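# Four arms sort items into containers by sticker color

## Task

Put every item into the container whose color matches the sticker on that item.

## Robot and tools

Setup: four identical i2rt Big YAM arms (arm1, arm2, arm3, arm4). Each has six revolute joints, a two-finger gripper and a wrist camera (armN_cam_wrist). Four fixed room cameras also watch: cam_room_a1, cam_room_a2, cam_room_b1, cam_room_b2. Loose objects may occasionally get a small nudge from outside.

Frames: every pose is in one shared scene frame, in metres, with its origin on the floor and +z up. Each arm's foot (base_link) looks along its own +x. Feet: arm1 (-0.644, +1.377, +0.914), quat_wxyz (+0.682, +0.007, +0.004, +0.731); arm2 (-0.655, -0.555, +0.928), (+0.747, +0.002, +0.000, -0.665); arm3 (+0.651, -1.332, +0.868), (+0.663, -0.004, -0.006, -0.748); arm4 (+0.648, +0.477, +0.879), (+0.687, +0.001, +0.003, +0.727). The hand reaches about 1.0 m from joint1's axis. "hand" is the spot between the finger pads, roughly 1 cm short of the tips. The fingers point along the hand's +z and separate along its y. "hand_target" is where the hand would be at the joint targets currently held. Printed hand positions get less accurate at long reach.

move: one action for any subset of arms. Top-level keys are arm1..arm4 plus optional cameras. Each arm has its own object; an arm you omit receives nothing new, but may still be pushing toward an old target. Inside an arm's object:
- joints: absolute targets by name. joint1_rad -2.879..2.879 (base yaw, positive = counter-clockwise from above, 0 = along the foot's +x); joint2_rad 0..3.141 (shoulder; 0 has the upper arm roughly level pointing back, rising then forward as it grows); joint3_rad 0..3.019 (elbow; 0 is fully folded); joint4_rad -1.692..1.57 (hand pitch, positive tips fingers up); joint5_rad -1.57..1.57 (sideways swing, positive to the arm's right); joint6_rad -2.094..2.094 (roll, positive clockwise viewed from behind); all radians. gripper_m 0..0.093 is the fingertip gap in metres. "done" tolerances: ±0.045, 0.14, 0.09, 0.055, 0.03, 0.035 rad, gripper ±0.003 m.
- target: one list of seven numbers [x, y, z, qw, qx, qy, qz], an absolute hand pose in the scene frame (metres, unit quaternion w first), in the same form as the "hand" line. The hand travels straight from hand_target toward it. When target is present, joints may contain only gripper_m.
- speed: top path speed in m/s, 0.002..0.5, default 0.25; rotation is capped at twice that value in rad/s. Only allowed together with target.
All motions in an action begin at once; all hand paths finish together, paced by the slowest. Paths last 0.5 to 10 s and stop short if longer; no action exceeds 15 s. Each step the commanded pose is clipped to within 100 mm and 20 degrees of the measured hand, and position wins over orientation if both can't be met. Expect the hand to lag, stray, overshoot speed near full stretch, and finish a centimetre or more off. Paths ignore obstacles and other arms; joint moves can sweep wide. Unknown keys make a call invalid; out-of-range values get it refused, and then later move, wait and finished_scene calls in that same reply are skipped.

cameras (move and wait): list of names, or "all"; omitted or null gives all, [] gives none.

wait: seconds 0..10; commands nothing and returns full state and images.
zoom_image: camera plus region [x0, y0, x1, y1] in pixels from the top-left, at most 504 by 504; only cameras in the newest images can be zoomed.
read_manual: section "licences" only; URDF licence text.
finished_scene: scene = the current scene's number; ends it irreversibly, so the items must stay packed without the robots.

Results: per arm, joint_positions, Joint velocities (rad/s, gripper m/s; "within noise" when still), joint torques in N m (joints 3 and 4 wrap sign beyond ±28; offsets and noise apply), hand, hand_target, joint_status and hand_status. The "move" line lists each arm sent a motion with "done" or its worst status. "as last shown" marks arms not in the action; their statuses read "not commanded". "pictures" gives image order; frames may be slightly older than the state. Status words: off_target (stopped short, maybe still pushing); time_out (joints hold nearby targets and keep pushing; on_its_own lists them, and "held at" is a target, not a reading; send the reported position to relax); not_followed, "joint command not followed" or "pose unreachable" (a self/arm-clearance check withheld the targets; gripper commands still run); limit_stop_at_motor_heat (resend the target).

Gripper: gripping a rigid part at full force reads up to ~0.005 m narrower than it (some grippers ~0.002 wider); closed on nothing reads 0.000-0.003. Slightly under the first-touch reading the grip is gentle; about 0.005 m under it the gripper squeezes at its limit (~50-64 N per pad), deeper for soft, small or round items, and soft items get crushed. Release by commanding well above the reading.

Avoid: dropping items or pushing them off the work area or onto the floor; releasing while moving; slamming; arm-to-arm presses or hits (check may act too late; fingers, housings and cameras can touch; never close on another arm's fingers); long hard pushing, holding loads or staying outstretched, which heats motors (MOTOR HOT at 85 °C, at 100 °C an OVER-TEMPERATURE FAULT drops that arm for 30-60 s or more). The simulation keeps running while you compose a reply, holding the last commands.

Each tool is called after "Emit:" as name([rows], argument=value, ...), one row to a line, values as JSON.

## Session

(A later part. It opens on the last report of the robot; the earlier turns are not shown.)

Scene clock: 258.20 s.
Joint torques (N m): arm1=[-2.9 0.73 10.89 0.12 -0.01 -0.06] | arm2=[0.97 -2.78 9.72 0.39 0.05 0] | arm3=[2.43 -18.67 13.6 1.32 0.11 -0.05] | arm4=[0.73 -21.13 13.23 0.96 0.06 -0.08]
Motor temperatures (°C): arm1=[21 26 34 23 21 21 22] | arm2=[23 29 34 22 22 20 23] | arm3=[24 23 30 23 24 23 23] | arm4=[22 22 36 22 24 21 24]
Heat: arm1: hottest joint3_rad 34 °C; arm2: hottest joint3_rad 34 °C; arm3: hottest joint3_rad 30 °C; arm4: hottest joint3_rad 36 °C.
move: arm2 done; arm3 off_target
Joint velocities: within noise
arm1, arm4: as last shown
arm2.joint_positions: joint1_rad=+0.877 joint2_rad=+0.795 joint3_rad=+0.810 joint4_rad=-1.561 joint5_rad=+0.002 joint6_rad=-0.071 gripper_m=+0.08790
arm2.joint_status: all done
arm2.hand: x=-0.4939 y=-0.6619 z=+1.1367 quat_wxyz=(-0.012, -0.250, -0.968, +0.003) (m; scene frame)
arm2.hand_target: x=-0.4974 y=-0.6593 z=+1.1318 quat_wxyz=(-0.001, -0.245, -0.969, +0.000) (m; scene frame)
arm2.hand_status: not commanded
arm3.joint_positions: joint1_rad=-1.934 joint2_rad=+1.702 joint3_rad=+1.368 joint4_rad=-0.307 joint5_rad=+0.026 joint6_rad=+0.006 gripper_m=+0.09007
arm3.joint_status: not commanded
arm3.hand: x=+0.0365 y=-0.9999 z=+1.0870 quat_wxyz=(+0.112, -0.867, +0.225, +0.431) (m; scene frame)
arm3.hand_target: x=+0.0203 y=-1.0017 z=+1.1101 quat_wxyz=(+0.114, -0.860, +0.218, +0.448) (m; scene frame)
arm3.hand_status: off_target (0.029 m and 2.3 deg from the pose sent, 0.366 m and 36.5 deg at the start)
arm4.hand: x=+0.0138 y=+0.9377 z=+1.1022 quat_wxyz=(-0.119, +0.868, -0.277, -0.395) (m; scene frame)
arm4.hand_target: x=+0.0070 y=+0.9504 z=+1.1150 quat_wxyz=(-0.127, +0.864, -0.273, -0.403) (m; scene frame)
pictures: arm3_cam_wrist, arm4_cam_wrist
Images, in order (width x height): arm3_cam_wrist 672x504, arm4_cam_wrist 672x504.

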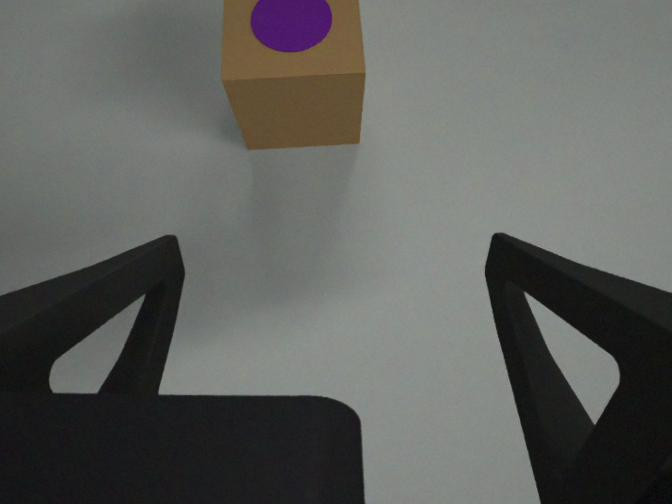

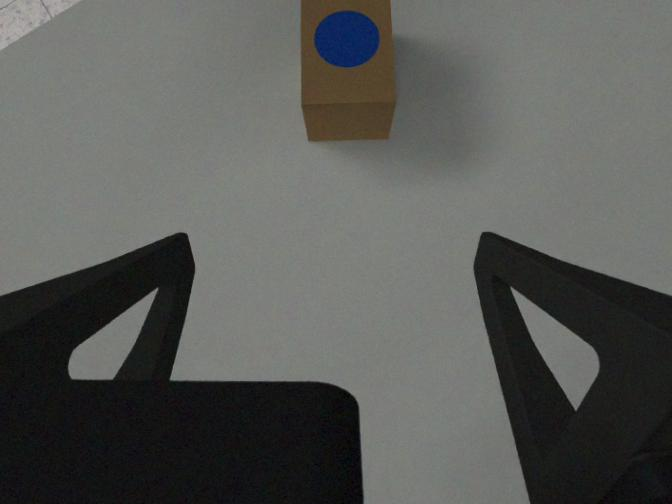

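Emit:
move(arm4={"target": [-0.048, 0.992, 1.060, -0.127, 0.864, -0.273, -0.403], "speed": 0.1}, arm3={"target": [-0.027, -0.996, 1.084, 0.1137, -0.8597, 0.2184, 0.4475], "speed": 0.1}, cameras=["arm3_cam_wrist","arm4_cam_wrist"])

Scene clock: 279.67 s.
Joint torques (N m): arm1=[-2.78 0.56 10.92 -0.05 -0.01 -0.02] | arm2=[0.97 -2.84 9.72 0.4 0.06 0] | arm3=[2.55 -19.84 13.97 2.11 0.13 0.02] | arm4=[0.73 -23.77 13.22 0.92 0.05 -0.08]
Motor temperatures (°C): arm1=[21 25 35 23 21 21 22] | arm2=[23 28 34 22 22 20 23] | arm3=[24 24 32 23 24 23 23] | arm4=[22 25 41 22 24 21 24]
Heat: arm1: hottest joint3_rad 35 °C; arm2: hottest joint3_rad 34 °C; arm3: hottest joint3_rad 32 °C; arm4: hottest joint3_rad 41 °C.
move: arm3 off_target; arm4 off_target
Joint velocities: within noise
arm1, arm2: as last shown
arm3.joint_positions: joint1_rad=-1.908 joint2_rad=+1.821 joint3_rad=+1.469 joint4_rad=-0.307 joint5_rad=+0.047 joint6_rad=+0.013 gripper_m=+0.09007
arm3.joint_status: not commanded
arm3.hand: x=-0.0040 y=-0.9967 z=+1.0601 quat_wxyz=(+0.112, -0.872, +0.223, +0.422) (m; scene frame)
arm3.hand_target: x=-0.0250 y=-0.9972 z=+1.0844 quat_wxyz=(+0.113, -0.860, +0.218, +0.448) (m; scene frame)
arm3.hand_status: off_target (0.033 m and 3.3 deg from the pose sent, 0.064 m and 2.3 deg at the start)
arm4.joint_positions: joint1_rad=+0.884 joint2_rad=+2.171 joint3_rad=+1.986 joint4_rad=-0.531 joint5_rad=-0.017 joint6_rad=-0.007 gripper_m=+0.09011
arm4.joint_status: not commanded
arm4.hand: x=-0.0415 y=+0.9787 z=+1.0532 quat_wxyz=(-0.120, +0.867, -0.277, -0.397) (m; scene frame)
arm4.hand_target: x=-0.0471 y=+0.9913 z=+1.0599 quat_wxyz=(-0.127, +0.864, -0.273, -0.404) (m; scene frame)
arm4.hand_status: off_target (0.016 m and 1.1 deg from the pose sent, 0.092 m and 1.4 deg at the start)
pictures: arm3_cam_wrist, arm4_cam_wrist
Images, in order (width x height): arm3_cam_wrist 672x504, arm4_cam_wrist 672x504.

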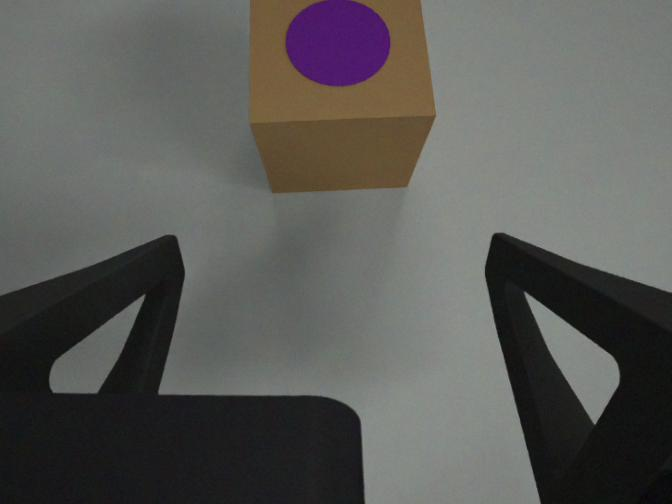

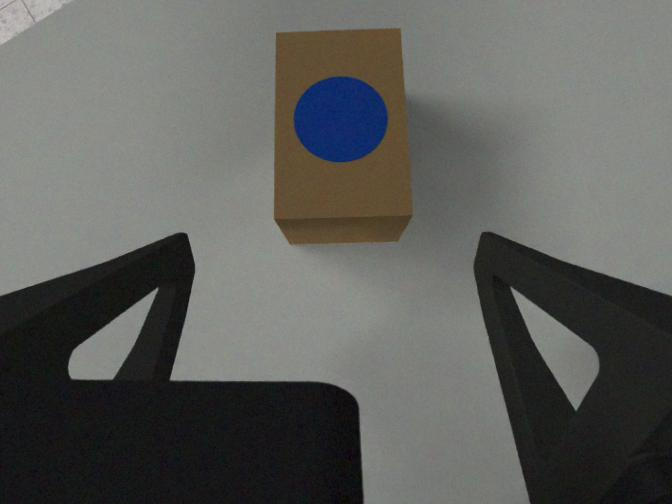

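Emit:
move(arm4={"target": [-0.0745, 1.012, 1.020, -0.127, 0.864, -0.273, -0.403], "speed": 0.06}, arm3={"target": [-0.058, -0.980, 1.060, 0.1137, -0.8597, 0.2184, 0.4475], "speed": 0.06}, cameras=["arm3_cam_wrist","arm4_cam_wrist"])

Scene clock: 290.27 s.
Joint torques (N m): arm1=[-2.2 0.79 11.17 0.12 -0.02 -0.02] | arm2=[1.03 -2.67 9.69 0.4 0.05 0.01] | arm3=[2.26 -21.36 13.87 2.21 0.06 0.01] | arm4=[0.62 -24.94 13.2 0.83 0.03 -0.08]
Motor temperatures (°C): arm1=[21 25 35 23 21 21 22] | arm2=[23 27 33 22 22 20 23] | arm3=[24 25 32 23 24 23 23] | arm4=[22 25 43 22 24 21 24]
Heat: arm1: hottest joint3_rad 35 °C; arm2: hottest joint3_rad 33 °C; arm3: hottest joint3_rad 32 °C; arm4: hottest joint3_rad 43 °C.
move: arm3 off_target; arm4 off_target
Joint velocities: within noise
arm1, arm2: as last shown
arm3.joint_positions: joint1_rad=-1.908 joint2_rad=+1.927 joint3_rad=+1.565 joint4_rad=-0.299 joint5_rad=+0.048 joint6_rad=+0.014 gripper_m=+0.09007
arm3.joint_status: not commanded
arm3.hand: x=-0.0349 y=-0.9816 z=+1.0371 quat_wxyz=(+0.112, -0.872, +0.223, +0.421) (m; scene frame)
arm3.hand_target: x=-0.0559 y=-0.9812 z=+1.0604 quat_wxyz=(+0.113, -0.860, +0.218, +0.448) (m; scene frame)
arm3.hand_status: off_target (0.033 m and 3.3 deg from the pose sent, 0.057 m and 3.3 deg at the start)
arm4.joint_positions: joint1_rad=+0.883 joint2_rad=+2.299 joint3_rad=+2.119 joint4_rad=-0.531 joint5_rad=-0.017 joint6_rad=-0.011 gripper_m=+0.09010
arm4.joint_status: not commanded
arm4.hand: x=-0.0686 y=+0.9991 z=+1.0191 quat_wxyz=(-0.122, +0.866, -0.275, -0.399) (m; scene frame)
arm4.hand_target: x=-0.0736 y=+1.0114 z=+1.0200 quat_wxyz=(-0.127, +0.864, -0.273, -0.404) (m; scene frame)
arm4.hand_status: off_target (0.014 m and 0.8 deg from the pose sent, 0.057 m and 1.1 deg at the start)
pictures: arm3_cam_wrist, arm4_cam_wrist
Images, in order (width x height): arm3_cam_wrist 672x504, arm4_cam_wrist 672x504.

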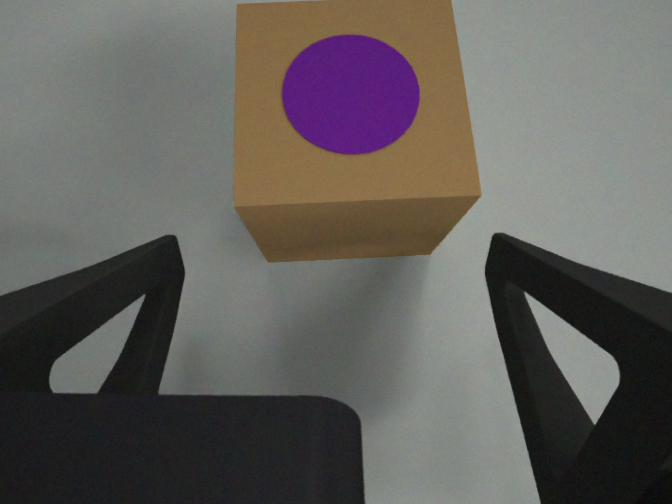

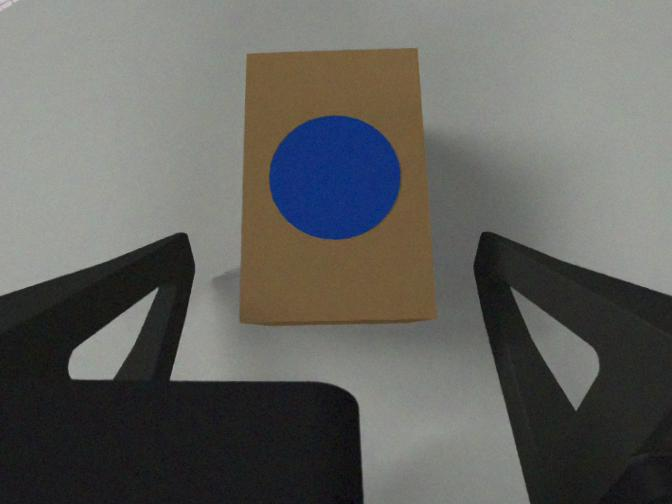

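Emit:
move(arm4={"target": [-0.0715, 1.010, 1.011, -0.127, 0.864, -0.273, -0.403], "speed": 0.05}, arm3={"target": [-0.068, -0.972, 1.048, 0.1137, -0.8597, 0.2184, 0.4475], "speed": 0.05}, cameras=["arm3_cam_wrist","arm4_cam_wrist"])

Scene clock: 298.33 s.
Joint torques (N m): arm1=[-2.67 0.73 11.18 0.09 -0.02 -0.04] | arm2=[0.97 -2.78 9.73 0.36 0.05 0.01] | arm3=[2.02 -22.12 13.86 2.24 -0.07 -0.02] | arm4=[0.21 -25.88 10.84 1.8 0.02 -0.06]
Motor temperatures (°C): arm1=[20 25 35 23 21 21 22] | arm2=[23 27 33 22 22 20 23] | arm3=[24 25 33 23 24 23 23] | arm4=[22 26 42 22 24 21 24]
Heat: arm1: hottest joint3_rad 35 °C; arm2: hottest joint3_rad 33 °C; arm3: hottest joint3_rad 33 °C; arm4: hottest joint3_rad 42 °C.
move: arm3 off_target; arm4 off_target
Joint velocities: within noise
arm1, arm2: as last shown
arm3.joint_positions: joint1_rad=-1.908 joint2_rad=+1.972 joint3_rad=+1.600 joint4_rad=-0.291 joint5_rad=+0.047 joint6_rad=+0.014 gripper_m=+0.09007
arm3.joint_status: not commanded
arm3.hand: x=-0.0466 y=-0.9761 z=+1.0241 quat_wxyz=(+0.111, -0.872, +0.223, +0.421) (m; scene frame)
arm3.hand_target: x=-0.0659 y=-0.9732 z=+1.0482 quat_wxyz=(+0.114, -0.860, +0.218, +0.447) (m; scene frame)
arm3.hand_status: off_target (0.032 m and 3.4 deg from the pose sent, 0.036 m and 3.3 deg at the start)
arm4.joint_positions: joint1_rad=+0.883 joint2_rad=+2.299 joint3_rad=+2.119 joint4_rad=-0.531 joint5_rad=-0.017 joint6_rad=-0.011 gripper_m=+0.09010
arm4.joint_status: not commanded
arm4.hand: x=-0.0686 y=+0.9991 z=+1.0191 quat_wxyz=(-0.122, +0.866, -0.275, -0.399) (m; scene frame)
arm4.hand_target: x=-0.0710 y=+1.0094 z=+1.0110 quat_wxyz=(-0.127, +0.864, -0.273, -0.403) (m; scene frame)
arm4.hand_status: off_target (0.014 m and 0.8 deg from the pose sent, 0.014 m and 0.8 deg at the start)
pictures: arm3_cam_wrist, arm4_cam_wrist
Images, in order (width x height): arm3_cam_wrist 672x504, arm4_cam_wrist 672x504.

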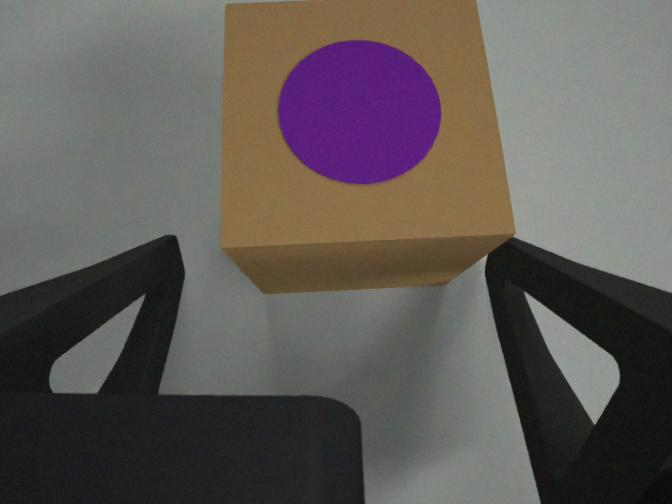

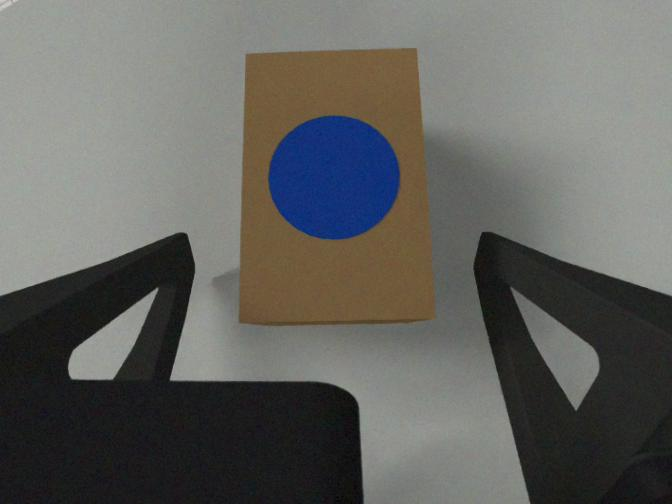

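Emit:
move(arm4={"target": [-0.0725, 1.010, 1.001, -0.127, 0.864, -0.273, -0.403], "speed": 0.05}, arm3={"joints": {"gripper_m": 0.064}}, cameras=["arm3_cam_wrist","arm4_cam_wrist"])

Scene clock: 304.50 s.
Joint torques (N m): arm1=[-2.61 0.85 11.15 -0.05 -0.04 0] | arm2=[1.08 -2.73 9.7 0.38 0.05 0] | arm3=[2.14 -22.12 13.82 2.22 -0.05 -0.02] | arm4=[0.15 -25.05 9.98 1.88 0.03 -0.07]
Motor temperatures (°C): arm1=[20 25 35 23 21 21 22] | arm2=[23 27 33 22 22 20 23] | arm3=[24 25 34 23 24 23 23] | arm4=[22 27 41 22 24 21 24]
Heat: arm1: hottest joint3_rad 35 °C; arm2: hottest joint3_rad 33 °C; arm3: hottest joint3_rad 34 °C; arm4: hottest joint3_rad 41 °C.
move: arm3 done; arm4 off_target
Joint velocities: within noise
arm1, arm2: as last shown
arm3.joint_positions: joint1_rad=-1.908 joint2_rad=+1.972 joint3_rad=+1.600 joint4_rad=-0.291 joint5_rad=+0.047 joint6_rad=+0.014 gripper_m=+0.06407
arm3.joint_status: all done
arm3.hand: x=-0.0466 y=-0.9762 z=+1.0241 quat_wxyz=(+0.111, -0.872, +0.223, +0.421) (m; scene frame)
arm3.hand_target: x=-0.0659 y=-0.9732 z=+1.0482 quat_wxyz=(+0.113, -0.860, +0.218, +0.447) (m; scene frame)
arm3.hand_status: not commanded
arm4.joint_positions: joint1_rad=+0.883 joint2_rad=+2.299 joint3_rad=+2.119 joint4_rad=-0.513 joint5_rad=-0.017 joint6_rad=-0.011 gripper_m=+0.09010
arm4.joint_status: not commanded
arm4.hand: x=-0.0707 y=+1.0011 z=+1.0225 quat_wxyz=(-0.125, +0.862, -0.274, -0.407) (m; scene frame)
arm4.hand_target: x=-0.0714 y=+1.0093 z=+1.0012 quat_wxyz=(-0.127, +0.864, -0.273, -0.403) (m; scene frame)
arm4.hand_status: off_target (0.023 m and 0.6 deg from the pose sent, 0.021 m and 0.8 deg at the start)
pictures: arm3_cam_wrist, arm4_cam_wrist
Images, in order (width x height): arm3_cam_wrist 672x504, arm4_cam_wrist 672x504.

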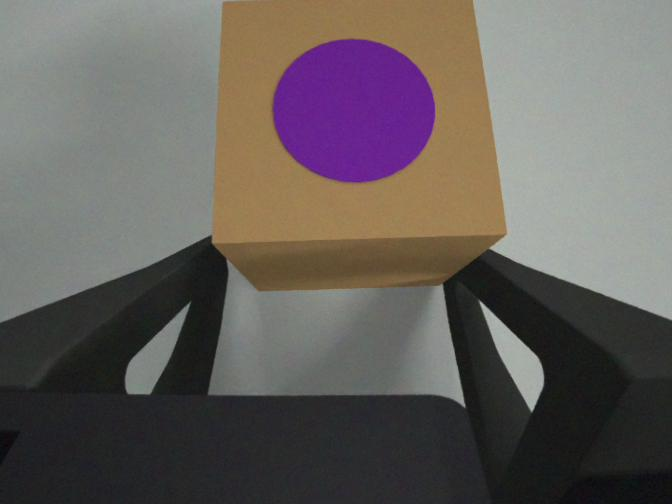

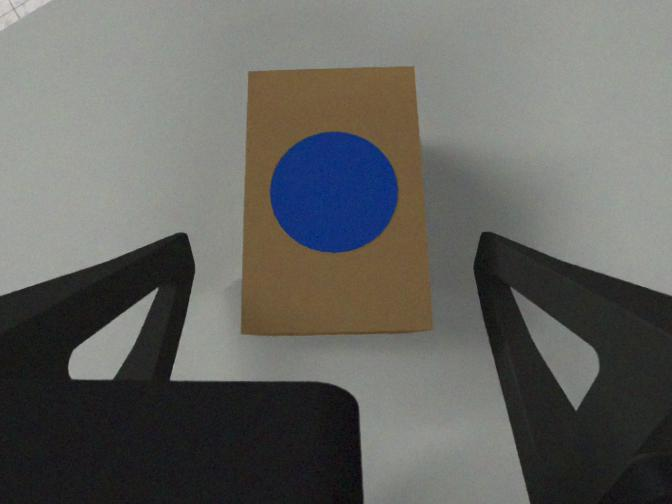

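Emit:
move(arm4={"target": [-0.071, 1.008, 0.988, -0.127, 0.864, -0.273, -0.403], "speed": 0.05}, arm3={"joints": {"gripper_m": 0.048}}, cameras=["arm3_cam_wrist","arm4_cam_wrist"])

Scene clock: 309.60 s.
Joint torques (N m): arm1=[-2.32 0.44 10.92 0.23 -0.01 0.02] | arm2=[0.97 -2.84 9.72 0.4 0.04 0] | arm3=[2.02 -22.07 13.83 2.19 -0.05 -0.02] | arm4=[0.38 -24.59 9.22 1.95 0.06 -0.04]
Motor temperatures (°C): arm1=[20 25 35 23 21 21 22] | arm2=[23 27 33 22 22 20 23] | arm3=[24 26 35 23 24 23 23] | arm4=[22 28 40 22 24 21 24]
Heat: arm1: hottest joint3_rad 35 °C; arm2: hottest joint3_rad 33 °C; arm3: hottest joint3_rad 35 °C; arm4: hottest joint3_rad 40 °C.
move: arm3 off_target; arm4 off_target
Joint velocities: within noise
arm1, arm2: as last shown
arm3.joint_positions: joint1_rad=-1.908 joint2_rad=+1.972 joint3_rad=+1.600 joint4_rad=-0.291 joint5_rad=+0.047 joint6_rad=+0.014 gripper_m=+0.05211
arm3.joint_status: gripper_m off_target (ended at +0.05214, target +0.04800)
arm3.hand: x=-0.0466 y=-0.9762 z=+1.0241 quat_wxyz=(+0.111, -0.872, +0.223, +0.421) (m; scene frame)
arm3.hand_target: x=-0.0659 y=-0.9732 z=+1.0482 quat_wxyz=(+0.114, -0.860, +0.218, +0.447) (m; scene frame)
arm3.hand_status: not commanded
arm4.joint_positions: joint1_rad=+0.883 joint2_rad=+2.301 joint3_rad=+2.097 joint4_rad=-0.480 joint5_rad=-0.017 joint6_rad=-0.011 gripper_m=+0.09010
arm4.joint_status: not commanded
arm4.hand: x=-0.0709 y=+1.0013 z=+1.0157 quat_wxyz=(-0.126, +0.860, -0.274, -0.411) (m; scene frame)
arm4.hand_target: x=-0.0698 y=+1.0072 z=+0.9880 quat_wxyz=(-0.127, +0.864, -0.273, -0.403) (m; scene frame)
arm4.hand_status: off_target (0.029 m and 1.0 deg from the pose sent, 0.035 m and 0.5 deg at the start)
pictures: arm3_cam_wrist, arm4_cam_wrist
Images, in order (width x height): arm3_cam_wrist 672x504, arm4_cam_wrist 672x504.

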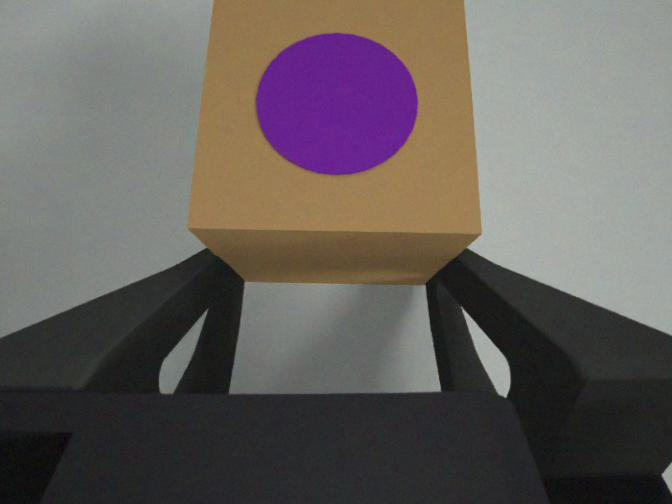

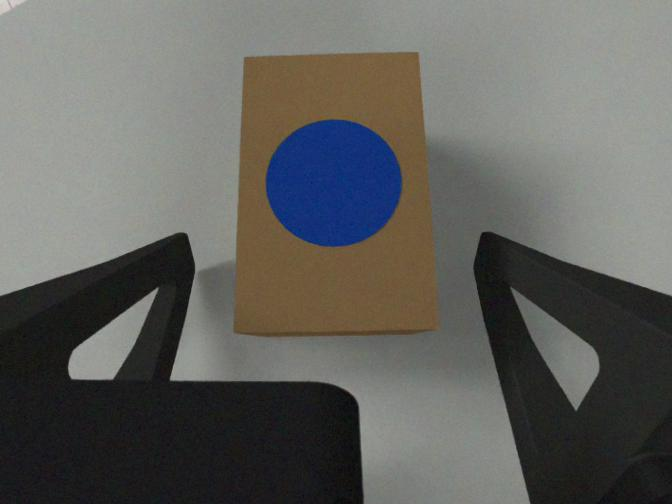

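Emit:
move(arm4={"joints": {"gripper_m": 0.052}}, arm3={"joints": {"gripper_m": 0.044}}, cameras=["arm4_cam_wrist"])

Emit:
move(arm4={"joints": {"gripper_m": 0.037}}, cameras=["arm4_cam_wrist","arm3_cam_wrist"])

Scene clock: 313.87 s.
Joint torques (N m): arm1=[-2.73 0.79 11.08 0.06 -0.06 -0.02] | arm2=[0.97 -2.73 9.7 0.38 0.05 0.01] | arm3=[2.08 -22.07 13.81 2.22 -0.05 -0.01] | arm4=[0.97 -24.7 9.18 1.87 0.07 -0.04]
Motor temperatures (°C): arm1=[20 25 35 23 21 21 22] | arm2=[23 26 33 22 22 20 23] | arm3=[24 26 35 23 24 23 23] | arm4=[22 28 40 22 24 21 24]
Heat: arm1: hottest joint3_rad 35 °C; arm2: hottest joint3_rad 33 °C; arm3: hottest joint3_rad 35 °C; arm4: hottest joint3_rad 40 °C.
move: arm3 off_target; arm4 done
Joint velocities: within noise
arm1, arm2: as last shown
arm3.joint_positions: joint1_rad=-1.908 joint2_rad=+1.972 joint3_rad=+1.600 joint4_rad=-0.291 joint5_rad=+0.047 joint6_rad=+0.014 gripper_m=+0.05211
arm3.joint_status: gripper_m off_target (ended at +0.05211, target +0.04400)
arm3.hand: x=-0.0466 y=-0.9762 z=+1.0241 quat_wxyz=(+0.111, -0.872, +0.223, +0.421) (m; scene frame)
arm3.hand_target: x=-0.0659 y=-0.9732 z=+1.0482 quat_wxyz=(+0.114, -0.860, +0.218, +0.447) (m; scene frame)
arm3.hand_status: not commanded
arm4.joint_positions: joint1_rad=+0.883 joint2_rad=+2.301 joint3_rad=+2.097 joint4_rad=-0.480 joint5_rad=-0.017 joint6_rad=-0.011 gripper_m=+0.05211
arm4.joint_status: all done
arm4.hand: x=-0.0710 y=+1.0013 z=+1.0158 quat_wxyz=(-0.126, +0.860, -0.273, -0.411) (m; scene frame)
arm4.hand_target: x=-0.0698 y=+1.0072 z=+0.9880 quat_wxyz=(-0.127, +0.864, -0.273, -0.403) (m; scene frame)
arm4.hand_status: not commanded
pictures: arm4_cam_wrist
Images, in order (width x height): arm4_cam_wrist 672x504.

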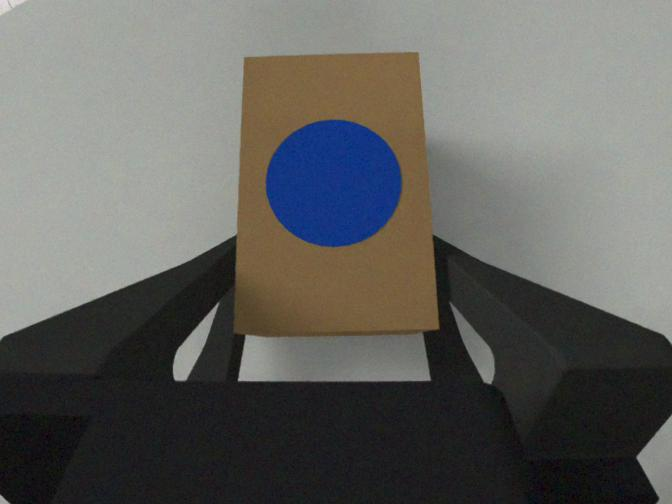

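Scene clock: 314.33 s.
Joint torques (N m): arm1=[-2.14 0.73 11.07 0.18 -0.01 0.04] | arm2=[0.97 -2.78 9.72 0.42 0.05 0] | arm3=[2.02 -22.12 13.78 2.21 -0.06 -0.01] | arm4=[0.32 -24.59 9.24 1.81 0.08 -0.03]
Motor temperatures (°C): arm1=[20 25 35 23 21 21 22] | arm2=[23 26 33 22 22 20 23] | arm3=[24 26 35 23 24 23 23] | arm4=[22 28 40 22 24 21 24]
Heat: arm1: hottest joint3_rad 35 °C; arm2: hottest joint3_rad 33 °C; arm3: hottest joint3_rad 35 °C; arm4: hottest joint3_rad 40 °C.
move: arm4 off_target
Joint velocities: within noise
arm1.joint_positions: joint1_rad=-2.247 joint2_rad=+0.794 joint3_rad=+0.794 joint4_rad=-1.561 joint5_rad=-0.006 joint6_rad=-0.006 gripper_m=+0.08493
arm1.joint_status: not commanded
arm1.hand: x=-0.4850 y=+1.2692 z=+1.1138 quat_wxyz=(+0.002, -0.296, -0.955, +0.000) (m; scene frame)
arm1.hand_target: x=-0.4863 y=+1.2678 z=+1.1151 quat_wxyz=(+0.006, -0.299, -0.954, -0.002) (m; scene frame)
arm1.hand_status: not commanded
arm2, arm3: as last shown
arm4.joint_positions: joint1_rad=+0.883 joint2_rad=+2.301 joint3_rad=+2.097 joint4_rad=-0.479 joint5_rad=-0.017 joint6_rad=-0.011 gripper_m=+0.04412
arm4.joint_status: gripper_m off_target (ended at +0.04415, target +0.03700)
arm4.hand: x=-0.0711 y=+1.0014 z=+1.0159 quat_wxyz=(-0.126, +0.860, -0.273, -0.412) (m; scene frame)
arm4.hand_target: x=-0.0698 y=+1.0072 z=+0.9880 quat_wxyz=(-0.127, +0.864, -0.273, -0.403) (m; scene frame)
arm4.hand_status: not commanded
pictures: arm3_cam_wrist, arm4_cam_wrist
Images, in order (width x height): arm3_cam_wrist 672x504, arm4_cam_wrist 672x504.

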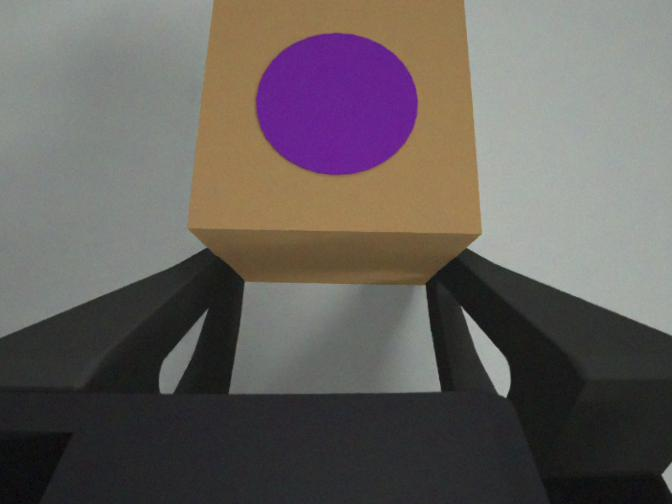

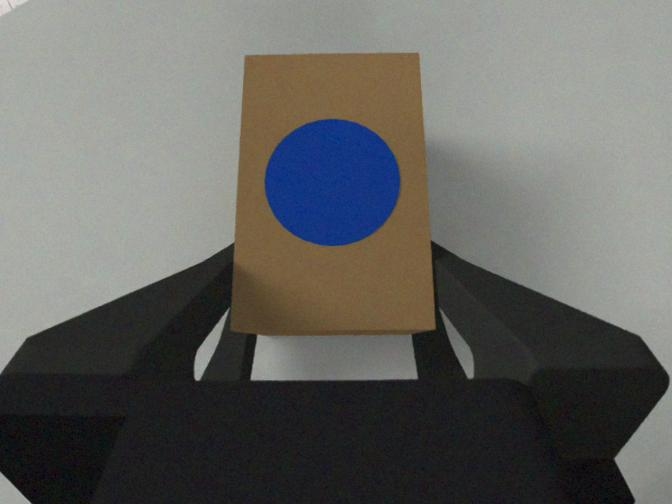

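Emit:
move(arm4={"target": [-0.072, 1.005, 1.11, -0.127, 0.864, -0.273, -0.403], "speed": 0.1}, arm3={"target": [-0.062, -0.973, 1.125, 0.1137, -0.8597, 0.2184, 0.4475], "speed": 0.1}, cameras=["arm4_cam_wrist","arm3_cam_wrist"])

Scene clock: 321.23 s.
Joint torques (N m): arm1=[-2.9 0.56 10.89 0.02 -0.04 -0.02] | arm2=[1.03 -2.73 9.72 0.39 0.05 0] | arm3=[1.85 -25.41 14.48 1.39 -0.05 -0.02] | arm4=[0.85 -30.04 13.39 0.85 0.19 0]
Motor temperatures (°C): arm1=[20 25 35 23 21 21 22] | arm2=[23 26 33 22 22 20 23] | arm3=[24 27 35 23 24 23 24] | arm4=[22 28 40 22 24 21 25]
Heat: arm1: hottest joint3_rad 35 °C; arm2: hottest joint3_rad 33 °C; arm3: hottest joint3_rad 35 °C; arm4: hottest joint3_rad 40 °C.
move: arm3 off_target; arm4 off_target
Joint velocities: within noise
arm1: as last shown
arm2.joint_positions: joint1_rad=+0.877 joint2_rad=+0.795 joint3_rad=+0.810 joint4_rad=-1.561 joint5_rad=+0.002 joint6_rad=-0.071 gripper_m=+0.08790
arm2.joint_status: not commanded
arm2.hand: x=-0.4939 y=-0.6619 z=+1.1367 quat_wxyz=(-0.012, -0.250, -0.968, +0.003) (m; scene frame)
arm2.hand_target: x=-0.4974 y=-0.6593 z=+1.1318 quat_wxyz=(-0.001, -0.245, -0.969, +0.000) (m; scene frame)
arm2.hand_status: not commanded
arm3.joint_positions: joint1_rad=-1.908 joint2_rad=+1.936 joint3_rad=+1.695 joint4_rad=-0.439 joint5_rad=+0.046 joint6_rad=+0.014 gripper_m=+0.05212
arm3.joint_status: not commanded
arm3.hand: x=-0.0474 y=-0.9754 z=+1.0759 quat_wxyz=(+0.109, -0.876, +0.223, +0.413) (m; scene frame)
arm3.hand_target: x=-0.0593 y=-0.9745 z=+1.1251 quat_wxyz=(+0.114, -0.860, +0.218, +0.448) (m; scene frame)
arm3.hand_status: off_target (0.051 m and 4.4 deg from the pose sent, 0.102 m and 3.4 deg at the start)
arm4.joint_positions: joint1_rad=+0.883 joint2_rad=+2.301 joint3_rad=+2.264 joint4_rad=-0.728 joint5_rad=-0.016 joint6_rad=-0.011 gripper_m=+0.04412
arm4.joint_status: not commanded
arm4.hand: x=-0.0660 y=+0.9981 z=+1.0636 quat_wxyz=(-0.115, +0.876, -0.279, -0.376) (m; scene frame)
arm4.hand_target: x=-0.0699 y=+1.0037 z=+1.1097 quat_wxyz=(-0.127, +0.864, -0.273, -0.403) (m; scene frame)
arm4.hand_status: off_target (0.047 m and 3.8 deg from the pose sent, 0.094 m and 1.1 deg at the start)
pictures: arm3_cam_wrist, arm4_cam_wrist
Images, in order (width x height): arm3_cam_wrist 672x504, arm4_cam_wrist 672x504.

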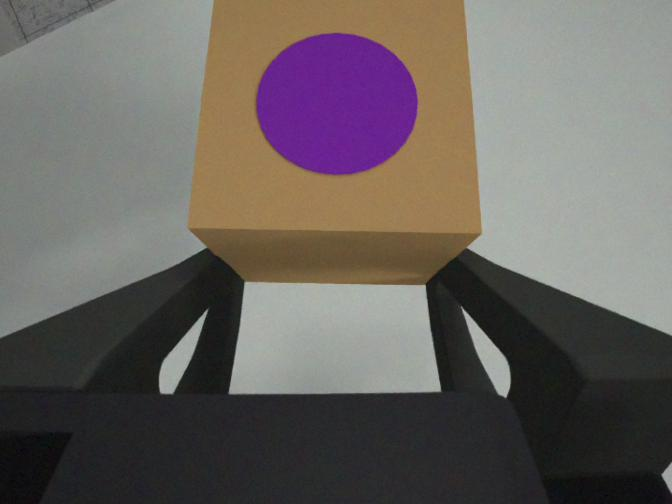

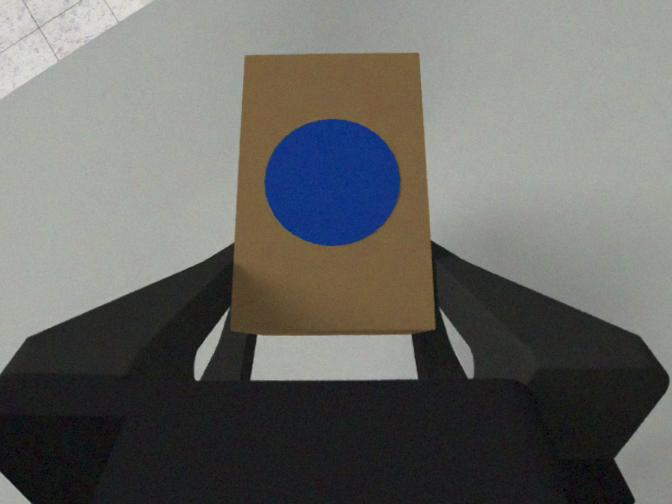

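Emit:
move(arm4={"target": [0.34, 0.696, 1.18, -0.127, 0.864, -0.273, -0.403], "speed": 0.2}, arm3={"target": [0.325, -1.16, 1.19, 0.1137, -0.8597, 0.2184, 0.4475], "speed": 0.2}, cameras=["arm4_cam_wrist","arm3_cam_wrist","cam_room_a1","cam_room_a2"])

Scene clock: 328.73 s.
Joint torques (N m): arm1=[-3.37 0.5 10.93 0.17 -0.04 0.02] | arm2=[0.97 -2.61 9.72 0.39 0.05 0] | arm3=[1.67 -2.84 9.63 1.42 -0.04 -0.02] | arm4=[1.03 -3.9 9.81 0.91 0.2 0.14]
Motor temperatures (°C): arm1=[20 25 35 23 21 21 22] | arm2=[23 26 33 22 22 20 23] | arm3=[24 26 35 23 24 23 24] | arm4=[22 28 40 22 24 21 25]
Heat: arm1: hottest joint3_rad 35 °C; arm2: hottest joint3_rad 33 °C; arm3: hottest joint3_rad 35 °C; arm4: hottest joint3_rad 40 °C.
move: arm3 done; arm4 done
Joint velocities: within noise
arm1, arm2: as last shown
arm3.joint_positions: joint1_rad=-1.908 joint2_rad=+0.720 joint3_rad=+0.813 joint4_rad=-0.686 joint5_rad=+0.046 joint6_rad=+0.014 gripper_m=+0.05213
arm3.joint_status: not commanded
arm3.hand: x=+0.3260 y=-1.1579 z=+1.1939 quat_wxyz=(+0.117, -0.857, +0.220, +0.451) (m; scene frame)
arm3.hand_target: x=+0.3250 y=-1.1600 z=+1.1902 quat_wxyz=(+0.114, -0.860, +0.218, +0.448) (m; scene frame)
arm3.hand_status: done (0.005 m and 0.7 deg from the pose sent, 0.431 m and 4.4 deg at the start)
arm4.joint_positions: joint1_rad=+0.897 joint2_rad=+0.800 joint3_rad=+0.821 joint4_rad=-0.712 joint5_rad=+0.001 joint6_rad=-0.011 gripper_m=+0.04412
arm4.joint_status: not commanded
arm4.hand: x=+0.3414 y=+0.6978 z=+1.1807 quat_wxyz=(-0.130, +0.863, -0.271, -0.406) (m; scene frame)
arm4.hand_target: x=+0.3400 y=+0.6960 z=+1.1801 quat_wxyz=(-0.127, +0.864, -0.273, -0.403) (m; scene frame)
arm4.hand_status: done (0.002 m and 0.6 deg from the pose sent, 0.519 m and 3.8 deg at the start)
pictures: arm3_cam_wrist, arm4_cam_wrist, cam_room_a1, cam_room_a2
Images, in order (width x height): arm3_cam_wrist 672x504, arm4_cam_wrist 672x504, cam_room_a1 672x504, cam_room_a2 672x504.

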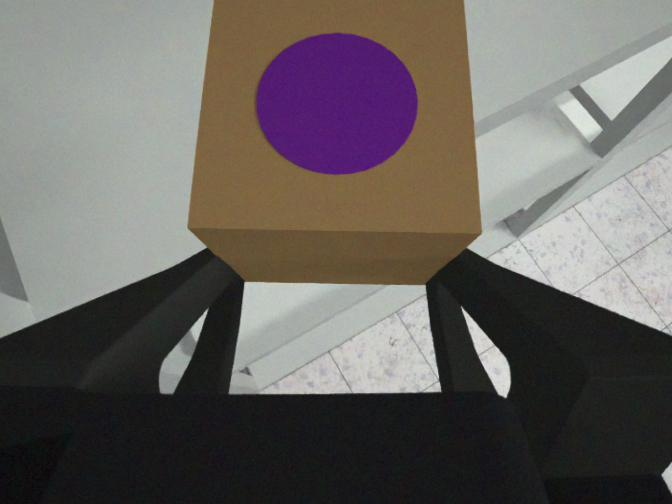

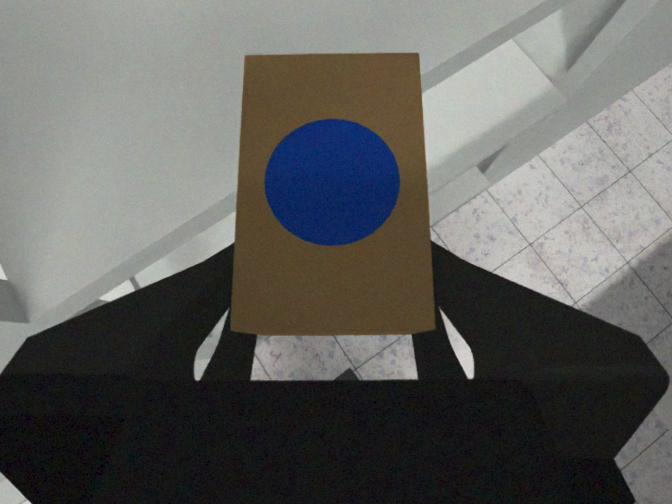

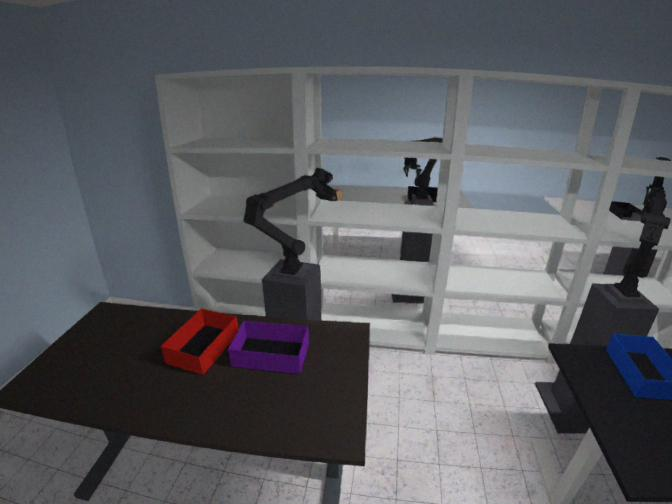

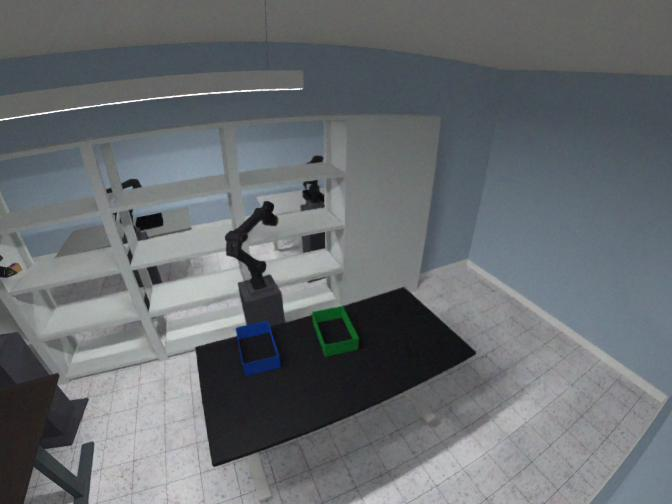

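Emit:
move(arm4={"joints": {"joint2_rad": 0.4, "joint3_rad": 0.5, "joint4_rad": -0.8}}, arm3={"joints": {"joint2_rad": 0.4, "joint3_rad": 0.5, "joint4_rad": -0.8, "joint5_rad": 0, "joint6_rad": 0}}, arm1={"joints": {"joint2_rad": 0.3, "joint3_rad": 0.4, "joint4_rad": -0.8}}, arm2={"joints": {"joint2_rad": 0.3, "joint3_rad": 0.4, "joint4_rad": -0.8}}, cameras=[])

Emit:
move(arm4={"joints": {"joint1_rad": -0.5, "joint5_rad": 0, "joint6_rad": 0}}, arm3={"joints": {"joint1_rad": -0.2}}, cameras=["cam_room_a1"])

Emit:
move(arm4={"joints": {"joint1_rad": -1.942}}, arm3={"joints": {"joint1_rad": 1.824}}, cameras=["arm3_cam_wrist","arm4_cam_wrist","cam_room_a1"])

Scene clock: 338.80 s.
Joint torques (N m): arm1=[-2.49 3.08 12.31 2.26 -0.02 -0.08] | arm2=[1.03 0.15 10.97 3.15 0.05 0.02] | arm3=[1.67 0.85 9.81 1.63 -0.09 -0.12] | arm4=[1.55 0.5 10.11 1.11 0.23 0.13]
Motor temperatures (°C): arm1=[20 24 35 23 21 21 22] | arm2=[23 26 33 22 22 20 23] | arm3=[24 26 34 23 24 23 24] | arm4=[22 27 40 22 24 21 26]
Heat: arm1: hottest joint3_rad 35 °C; arm2: hottest joint3_rad 33 °C; arm3: hottest joint3_rad 34 °C; arm4: hottest joint3_rad 40 °C.
move: arm1 done; arm2 done; arm3 done; arm4 done
Joint velocities: within noise
arm1.joint_positions: joint1_rad=-2.247 joint2_rad=+0.304 joint3_rad=+0.394 joint4_rad=-0.821 joint5_rad=-0.006 joint6_rad=-0.006 gripper_m=+0.08493
arm1.joint_status: all done
arm1.hand: x=-0.4401 y=+1.2377 z=+1.0896 quat_wxyz=(-0.383, -0.269, -0.876, +0.122) (m; scene frame)
arm1.hand_target: x=-0.4382 y=+1.2334 z=+1.0974 quat_wxyz=(-0.395, -0.269, -0.869, +0.129) (m; scene frame)
arm1.hand_status: not commanded
arm2.joint_positions: joint1_rad=+0.877 joint2_rad=+0.307 joint3_rad=+0.411 joint4_rad=-0.822 joint5_rad=+0.002 joint6_rad=-0.071 gripper_m=+0.08790
arm2.joint_status: all done
arm2.hand: x=-0.4492 y=-0.6909 z=+1.1157 quat_wxyz=(-0.392, -0.229, -0.881, +0.131) (m; scene frame)
arm2.hand_target: x=-0.4475 y=-0.6915 z=+1.1151 quat_wxyz=(-0.399, -0.224, -0.879, +0.135) (m; scene frame)
arm2.hand_status: not commanded
arm3.joint_positions: joint1_rad=-1.908 joint2_rad=+0.402 joint3_rad=+0.500 joint4_rad=-0.803 joint5_rad=+0.002 joint6_rad=+0.008 gripper_m=+0.05213
arm3.joint_status: all done
arm3.hand: x=+0.4113 y=-1.2097 z=+1.0846 quat_wxyz=(+0.089, -0.884, +0.213, +0.407) (m; scene frame)
arm3.hand_target: x=+0.4103 y=-1.2112 z=+1.0857 quat_wxyz=(+0.089, -0.885, +0.206, +0.409) (m; scene frame)
arm3.hand_status: not commanded
arm4.joint_positions: joint1_rad=+0.897 joint2_rad=+0.405 joint3_rad=+0.492 joint4_rad=-0.797 joint5_rad=+0.001 joint6_rad=-0.011 gripper_m=+0.04412
arm4.joint_status: all done
arm4.hand: x=+0.4312 y=+0.6335 z=+1.0945 quat_wxyz=(-0.127, +0.867, -0.273, -0.398) (m; scene frame)
arm4.hand_target: x=+0.4303 y=+0.6324 z=+1.0999 quat_wxyz=(-0.127, +0.864, -0.273, -0.403) (m; scene frame)
arm4.hand_status: not commanded
pictures: none
No camera images: "cameras" was empty.

Scene clock: 340.63 s.
Joint torques (N m): arm1=[-2.02 3.49 12.37 2.29 0.01 -0.02] | arm2=[0.97 0.21 10.97 3.12 0.06 0.01] | arm3=[1.96 0.91 9.78 1.63 0.05 -0.12] | arm4=[0.44 0.32 10.06 1.14 0.07 0.14]
Motor temperatures (°C): arm1=[20 24 35 23 21 21 22] | arm2=[23 26 33 22 22 20 23] | arm3=[24 26 34 23 24 23 24] | arm4=[22 26 40 22 24 21 26]
Heat: arm1: hottest joint3_rad 35 °C; arm2: hottest joint3_rad 33 °C; arm3: hottest joint3_rad 34 °C; arm4: hottest joint3_rad 40 °C.
move: arm3 done; arm4 done
Joint velocities: within noise
arm1: as last shown
arm1.hand: x=-0.4400 y=+1.2377 z=+1.0897 quat_wxyz=(-0.383, -0.269, -0.875, +0.122) (m; scene frame)
arm2.joint_positions: joint1_rad=+0.877 joint2_rad=+0.307 joint3_rad=+0.411 joint4_rad=-0.821 joint5_rad=+0.002 joint6_rad=-0.071 gripper_m=+0.08790
arm2.joint_status: not commanded
arm2.hand: x=-0.4492 y=-0.6909 z=+1.1157 quat_wxyz=(-0.393, -0.229, -0.881, +0.131) (m; scene frame)
arm2.hand_target: x=-0.4474 y=-0.6915 z=+1.1152 quat_wxyz=(-0.400, -0.224, -0.879, +0.135) (m; scene frame)
arm2.hand_status: not commanded
arm3.joint_positions: joint1_rad=-0.210 joint2_rad=+0.402 joint3_rad=+0.500 joint4_rad=-0.803 joint5_rad=-0.001 joint6_rad=+0.006 gripper_m=+0.05214
arm3.joint_status: all done
arm3.hand: x=+0.5635 y=-1.5813 z=+1.0899 quat_wxyz=(-0.250, -0.739, -0.523, +0.343) (m; scene frame)
arm3.hand_target: x=+0.5659 y=-1.5823 z=+1.0910 quat_wxyz=(-0.252, -0.734, -0.528, +0.345) (m; scene frame)
arm3.hand_status: not commanded
arm4.joint_positions: joint1_rad=-0.498 joint2_rad=+0.405 joint3_rad=+0.492 joint4_rad=-0.797 joint5_rad=+0.001 joint6_rad=-0.011 gripper_m=+0.04414
arm4.joint_status: all done
arm4.hand: x=+0.7639 y=+0.7196 z=+1.0926 quat_wxyz=(-0.351, +0.490, -0.767, -0.221) (m; scene frame)
arm4.hand_target: x=+0.7642 y=+0.7196 z=+1.0980 quat_wxyz=(-0.354, +0.484, -0.768, -0.225) (m; scene frame)
arm4.hand_status: not commanded
pictures: cam_room_a1
Images, in order (width x height): cam_room_a1 672x504.

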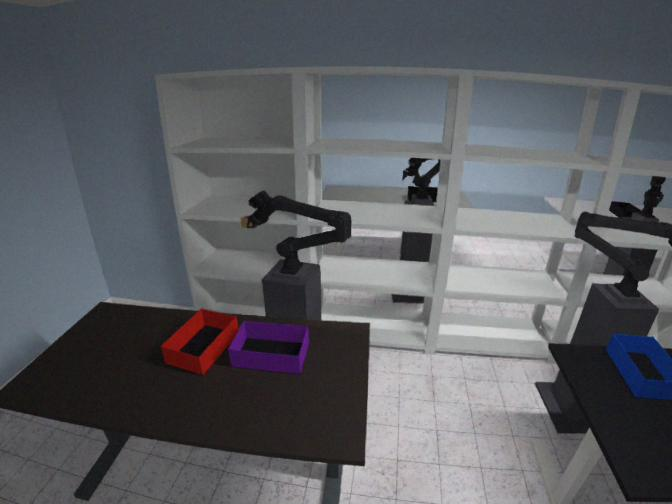

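Scene clock: 342.63 s.
Joint torques (N m): arm1=[-2.73 4.25 12.44 2.41 -0.03 -0.02] | arm2=[1.03 0.21 10.95 3.19 0.05 0.01] | arm3=[2.02 0.79 9.76 1.61 0.11 -0.11] | arm4=[0.67 0.5 9.88 1.06 0.05 0.17]
Motor temperatures (°C): arm1=[20 24 35 23 21 21 22] | arm2=[23 26 33 22 22 20 23] | arm3=[24 26 34 23 24 23 24] | arm4=[22 26 40 22 24 21 26]
Heat: arm1: hottest joint3_rad 35 °C; arm2: hottest joint3_rad 33 °C; arm3: hottest joint3_rad 34 °C; arm4: hottest joint3_rad 40 °C.
move: arm3 done; arm4 done
Joint velocities: within noise
arm1, arm2: as last shown
arm3.joint_positions: joint1_rad=+1.814 joint2_rad=+0.402 joint3_rad=+0.500 joint4_rad=-0.803 joint5_rad=-0.002 joint6_rad=+0.005 gripper_m=+0.05215
arm3.joint_status: all done
arm3.hand: x=+0.9160 y=-1.2960 z=+1.0864 quat_wxyz=(-0.419, +0.056, -0.906, -0.022) (m; scene frame)
arm3.hand_target: x=+0.9160 y=-1.2936 z=+1.0874 quat_wxyz=(-0.421, +0.063, -0.905, -0.022) (m; scene frame)
arm3.hand_status: not commanded
arm4.joint_positions: joint1_rad=-1.940 joint2_rad=+0.405 joint3_rad=+0.492 joint4_rad=-0.797 joint5_rad=+0.001 joint6_rad=-0.011 gripper_m=+0.04417
arm4.joint_status: all done
arm4.hand: x=+0.9032 y=+0.3951 z=+1.0930 quat_wxyz=(-0.410, -0.136, -0.899, +0.070) (m; scene frame)
arm4.hand_target: x=+0.9032 y=+0.3948 z=+1.0985 quat_wxyz=(-0.415, -0.141, -0.896, +0.068) (m; scene frame)
arm4.hand_status: not commanded
pictures: arm3_cam_wrist, arm4_cam_wrist, cam_room_a1
Images, in order (width x height): arm3_cam_wrist 672x504, arm4_cam_wrist 672x504, cam_room_a1 672x504.

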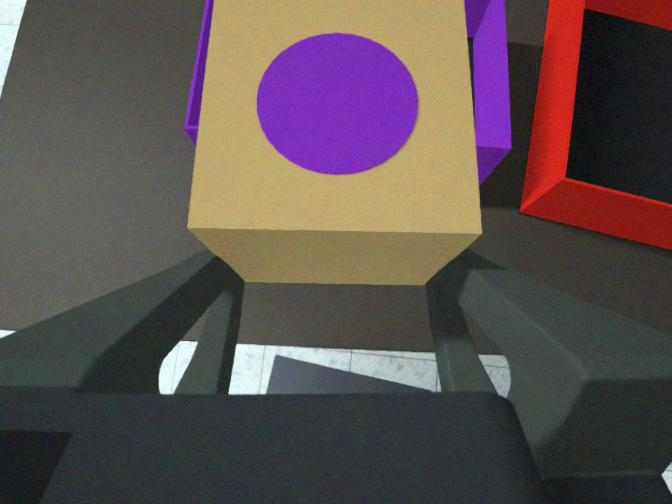

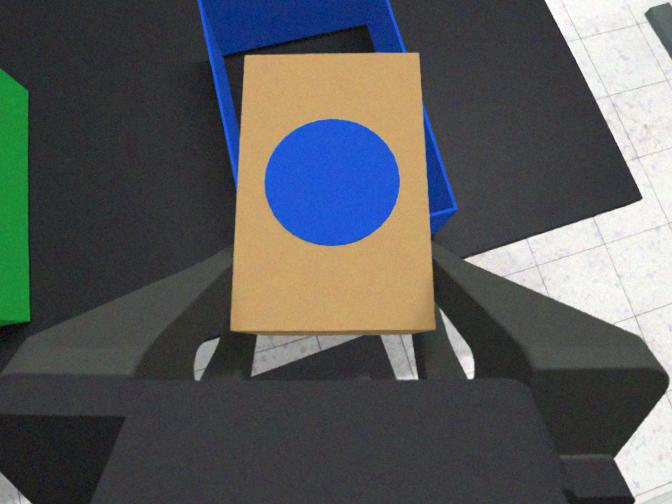

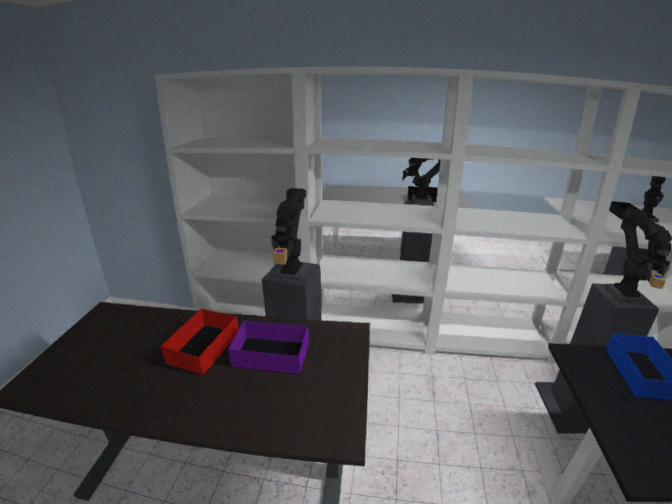

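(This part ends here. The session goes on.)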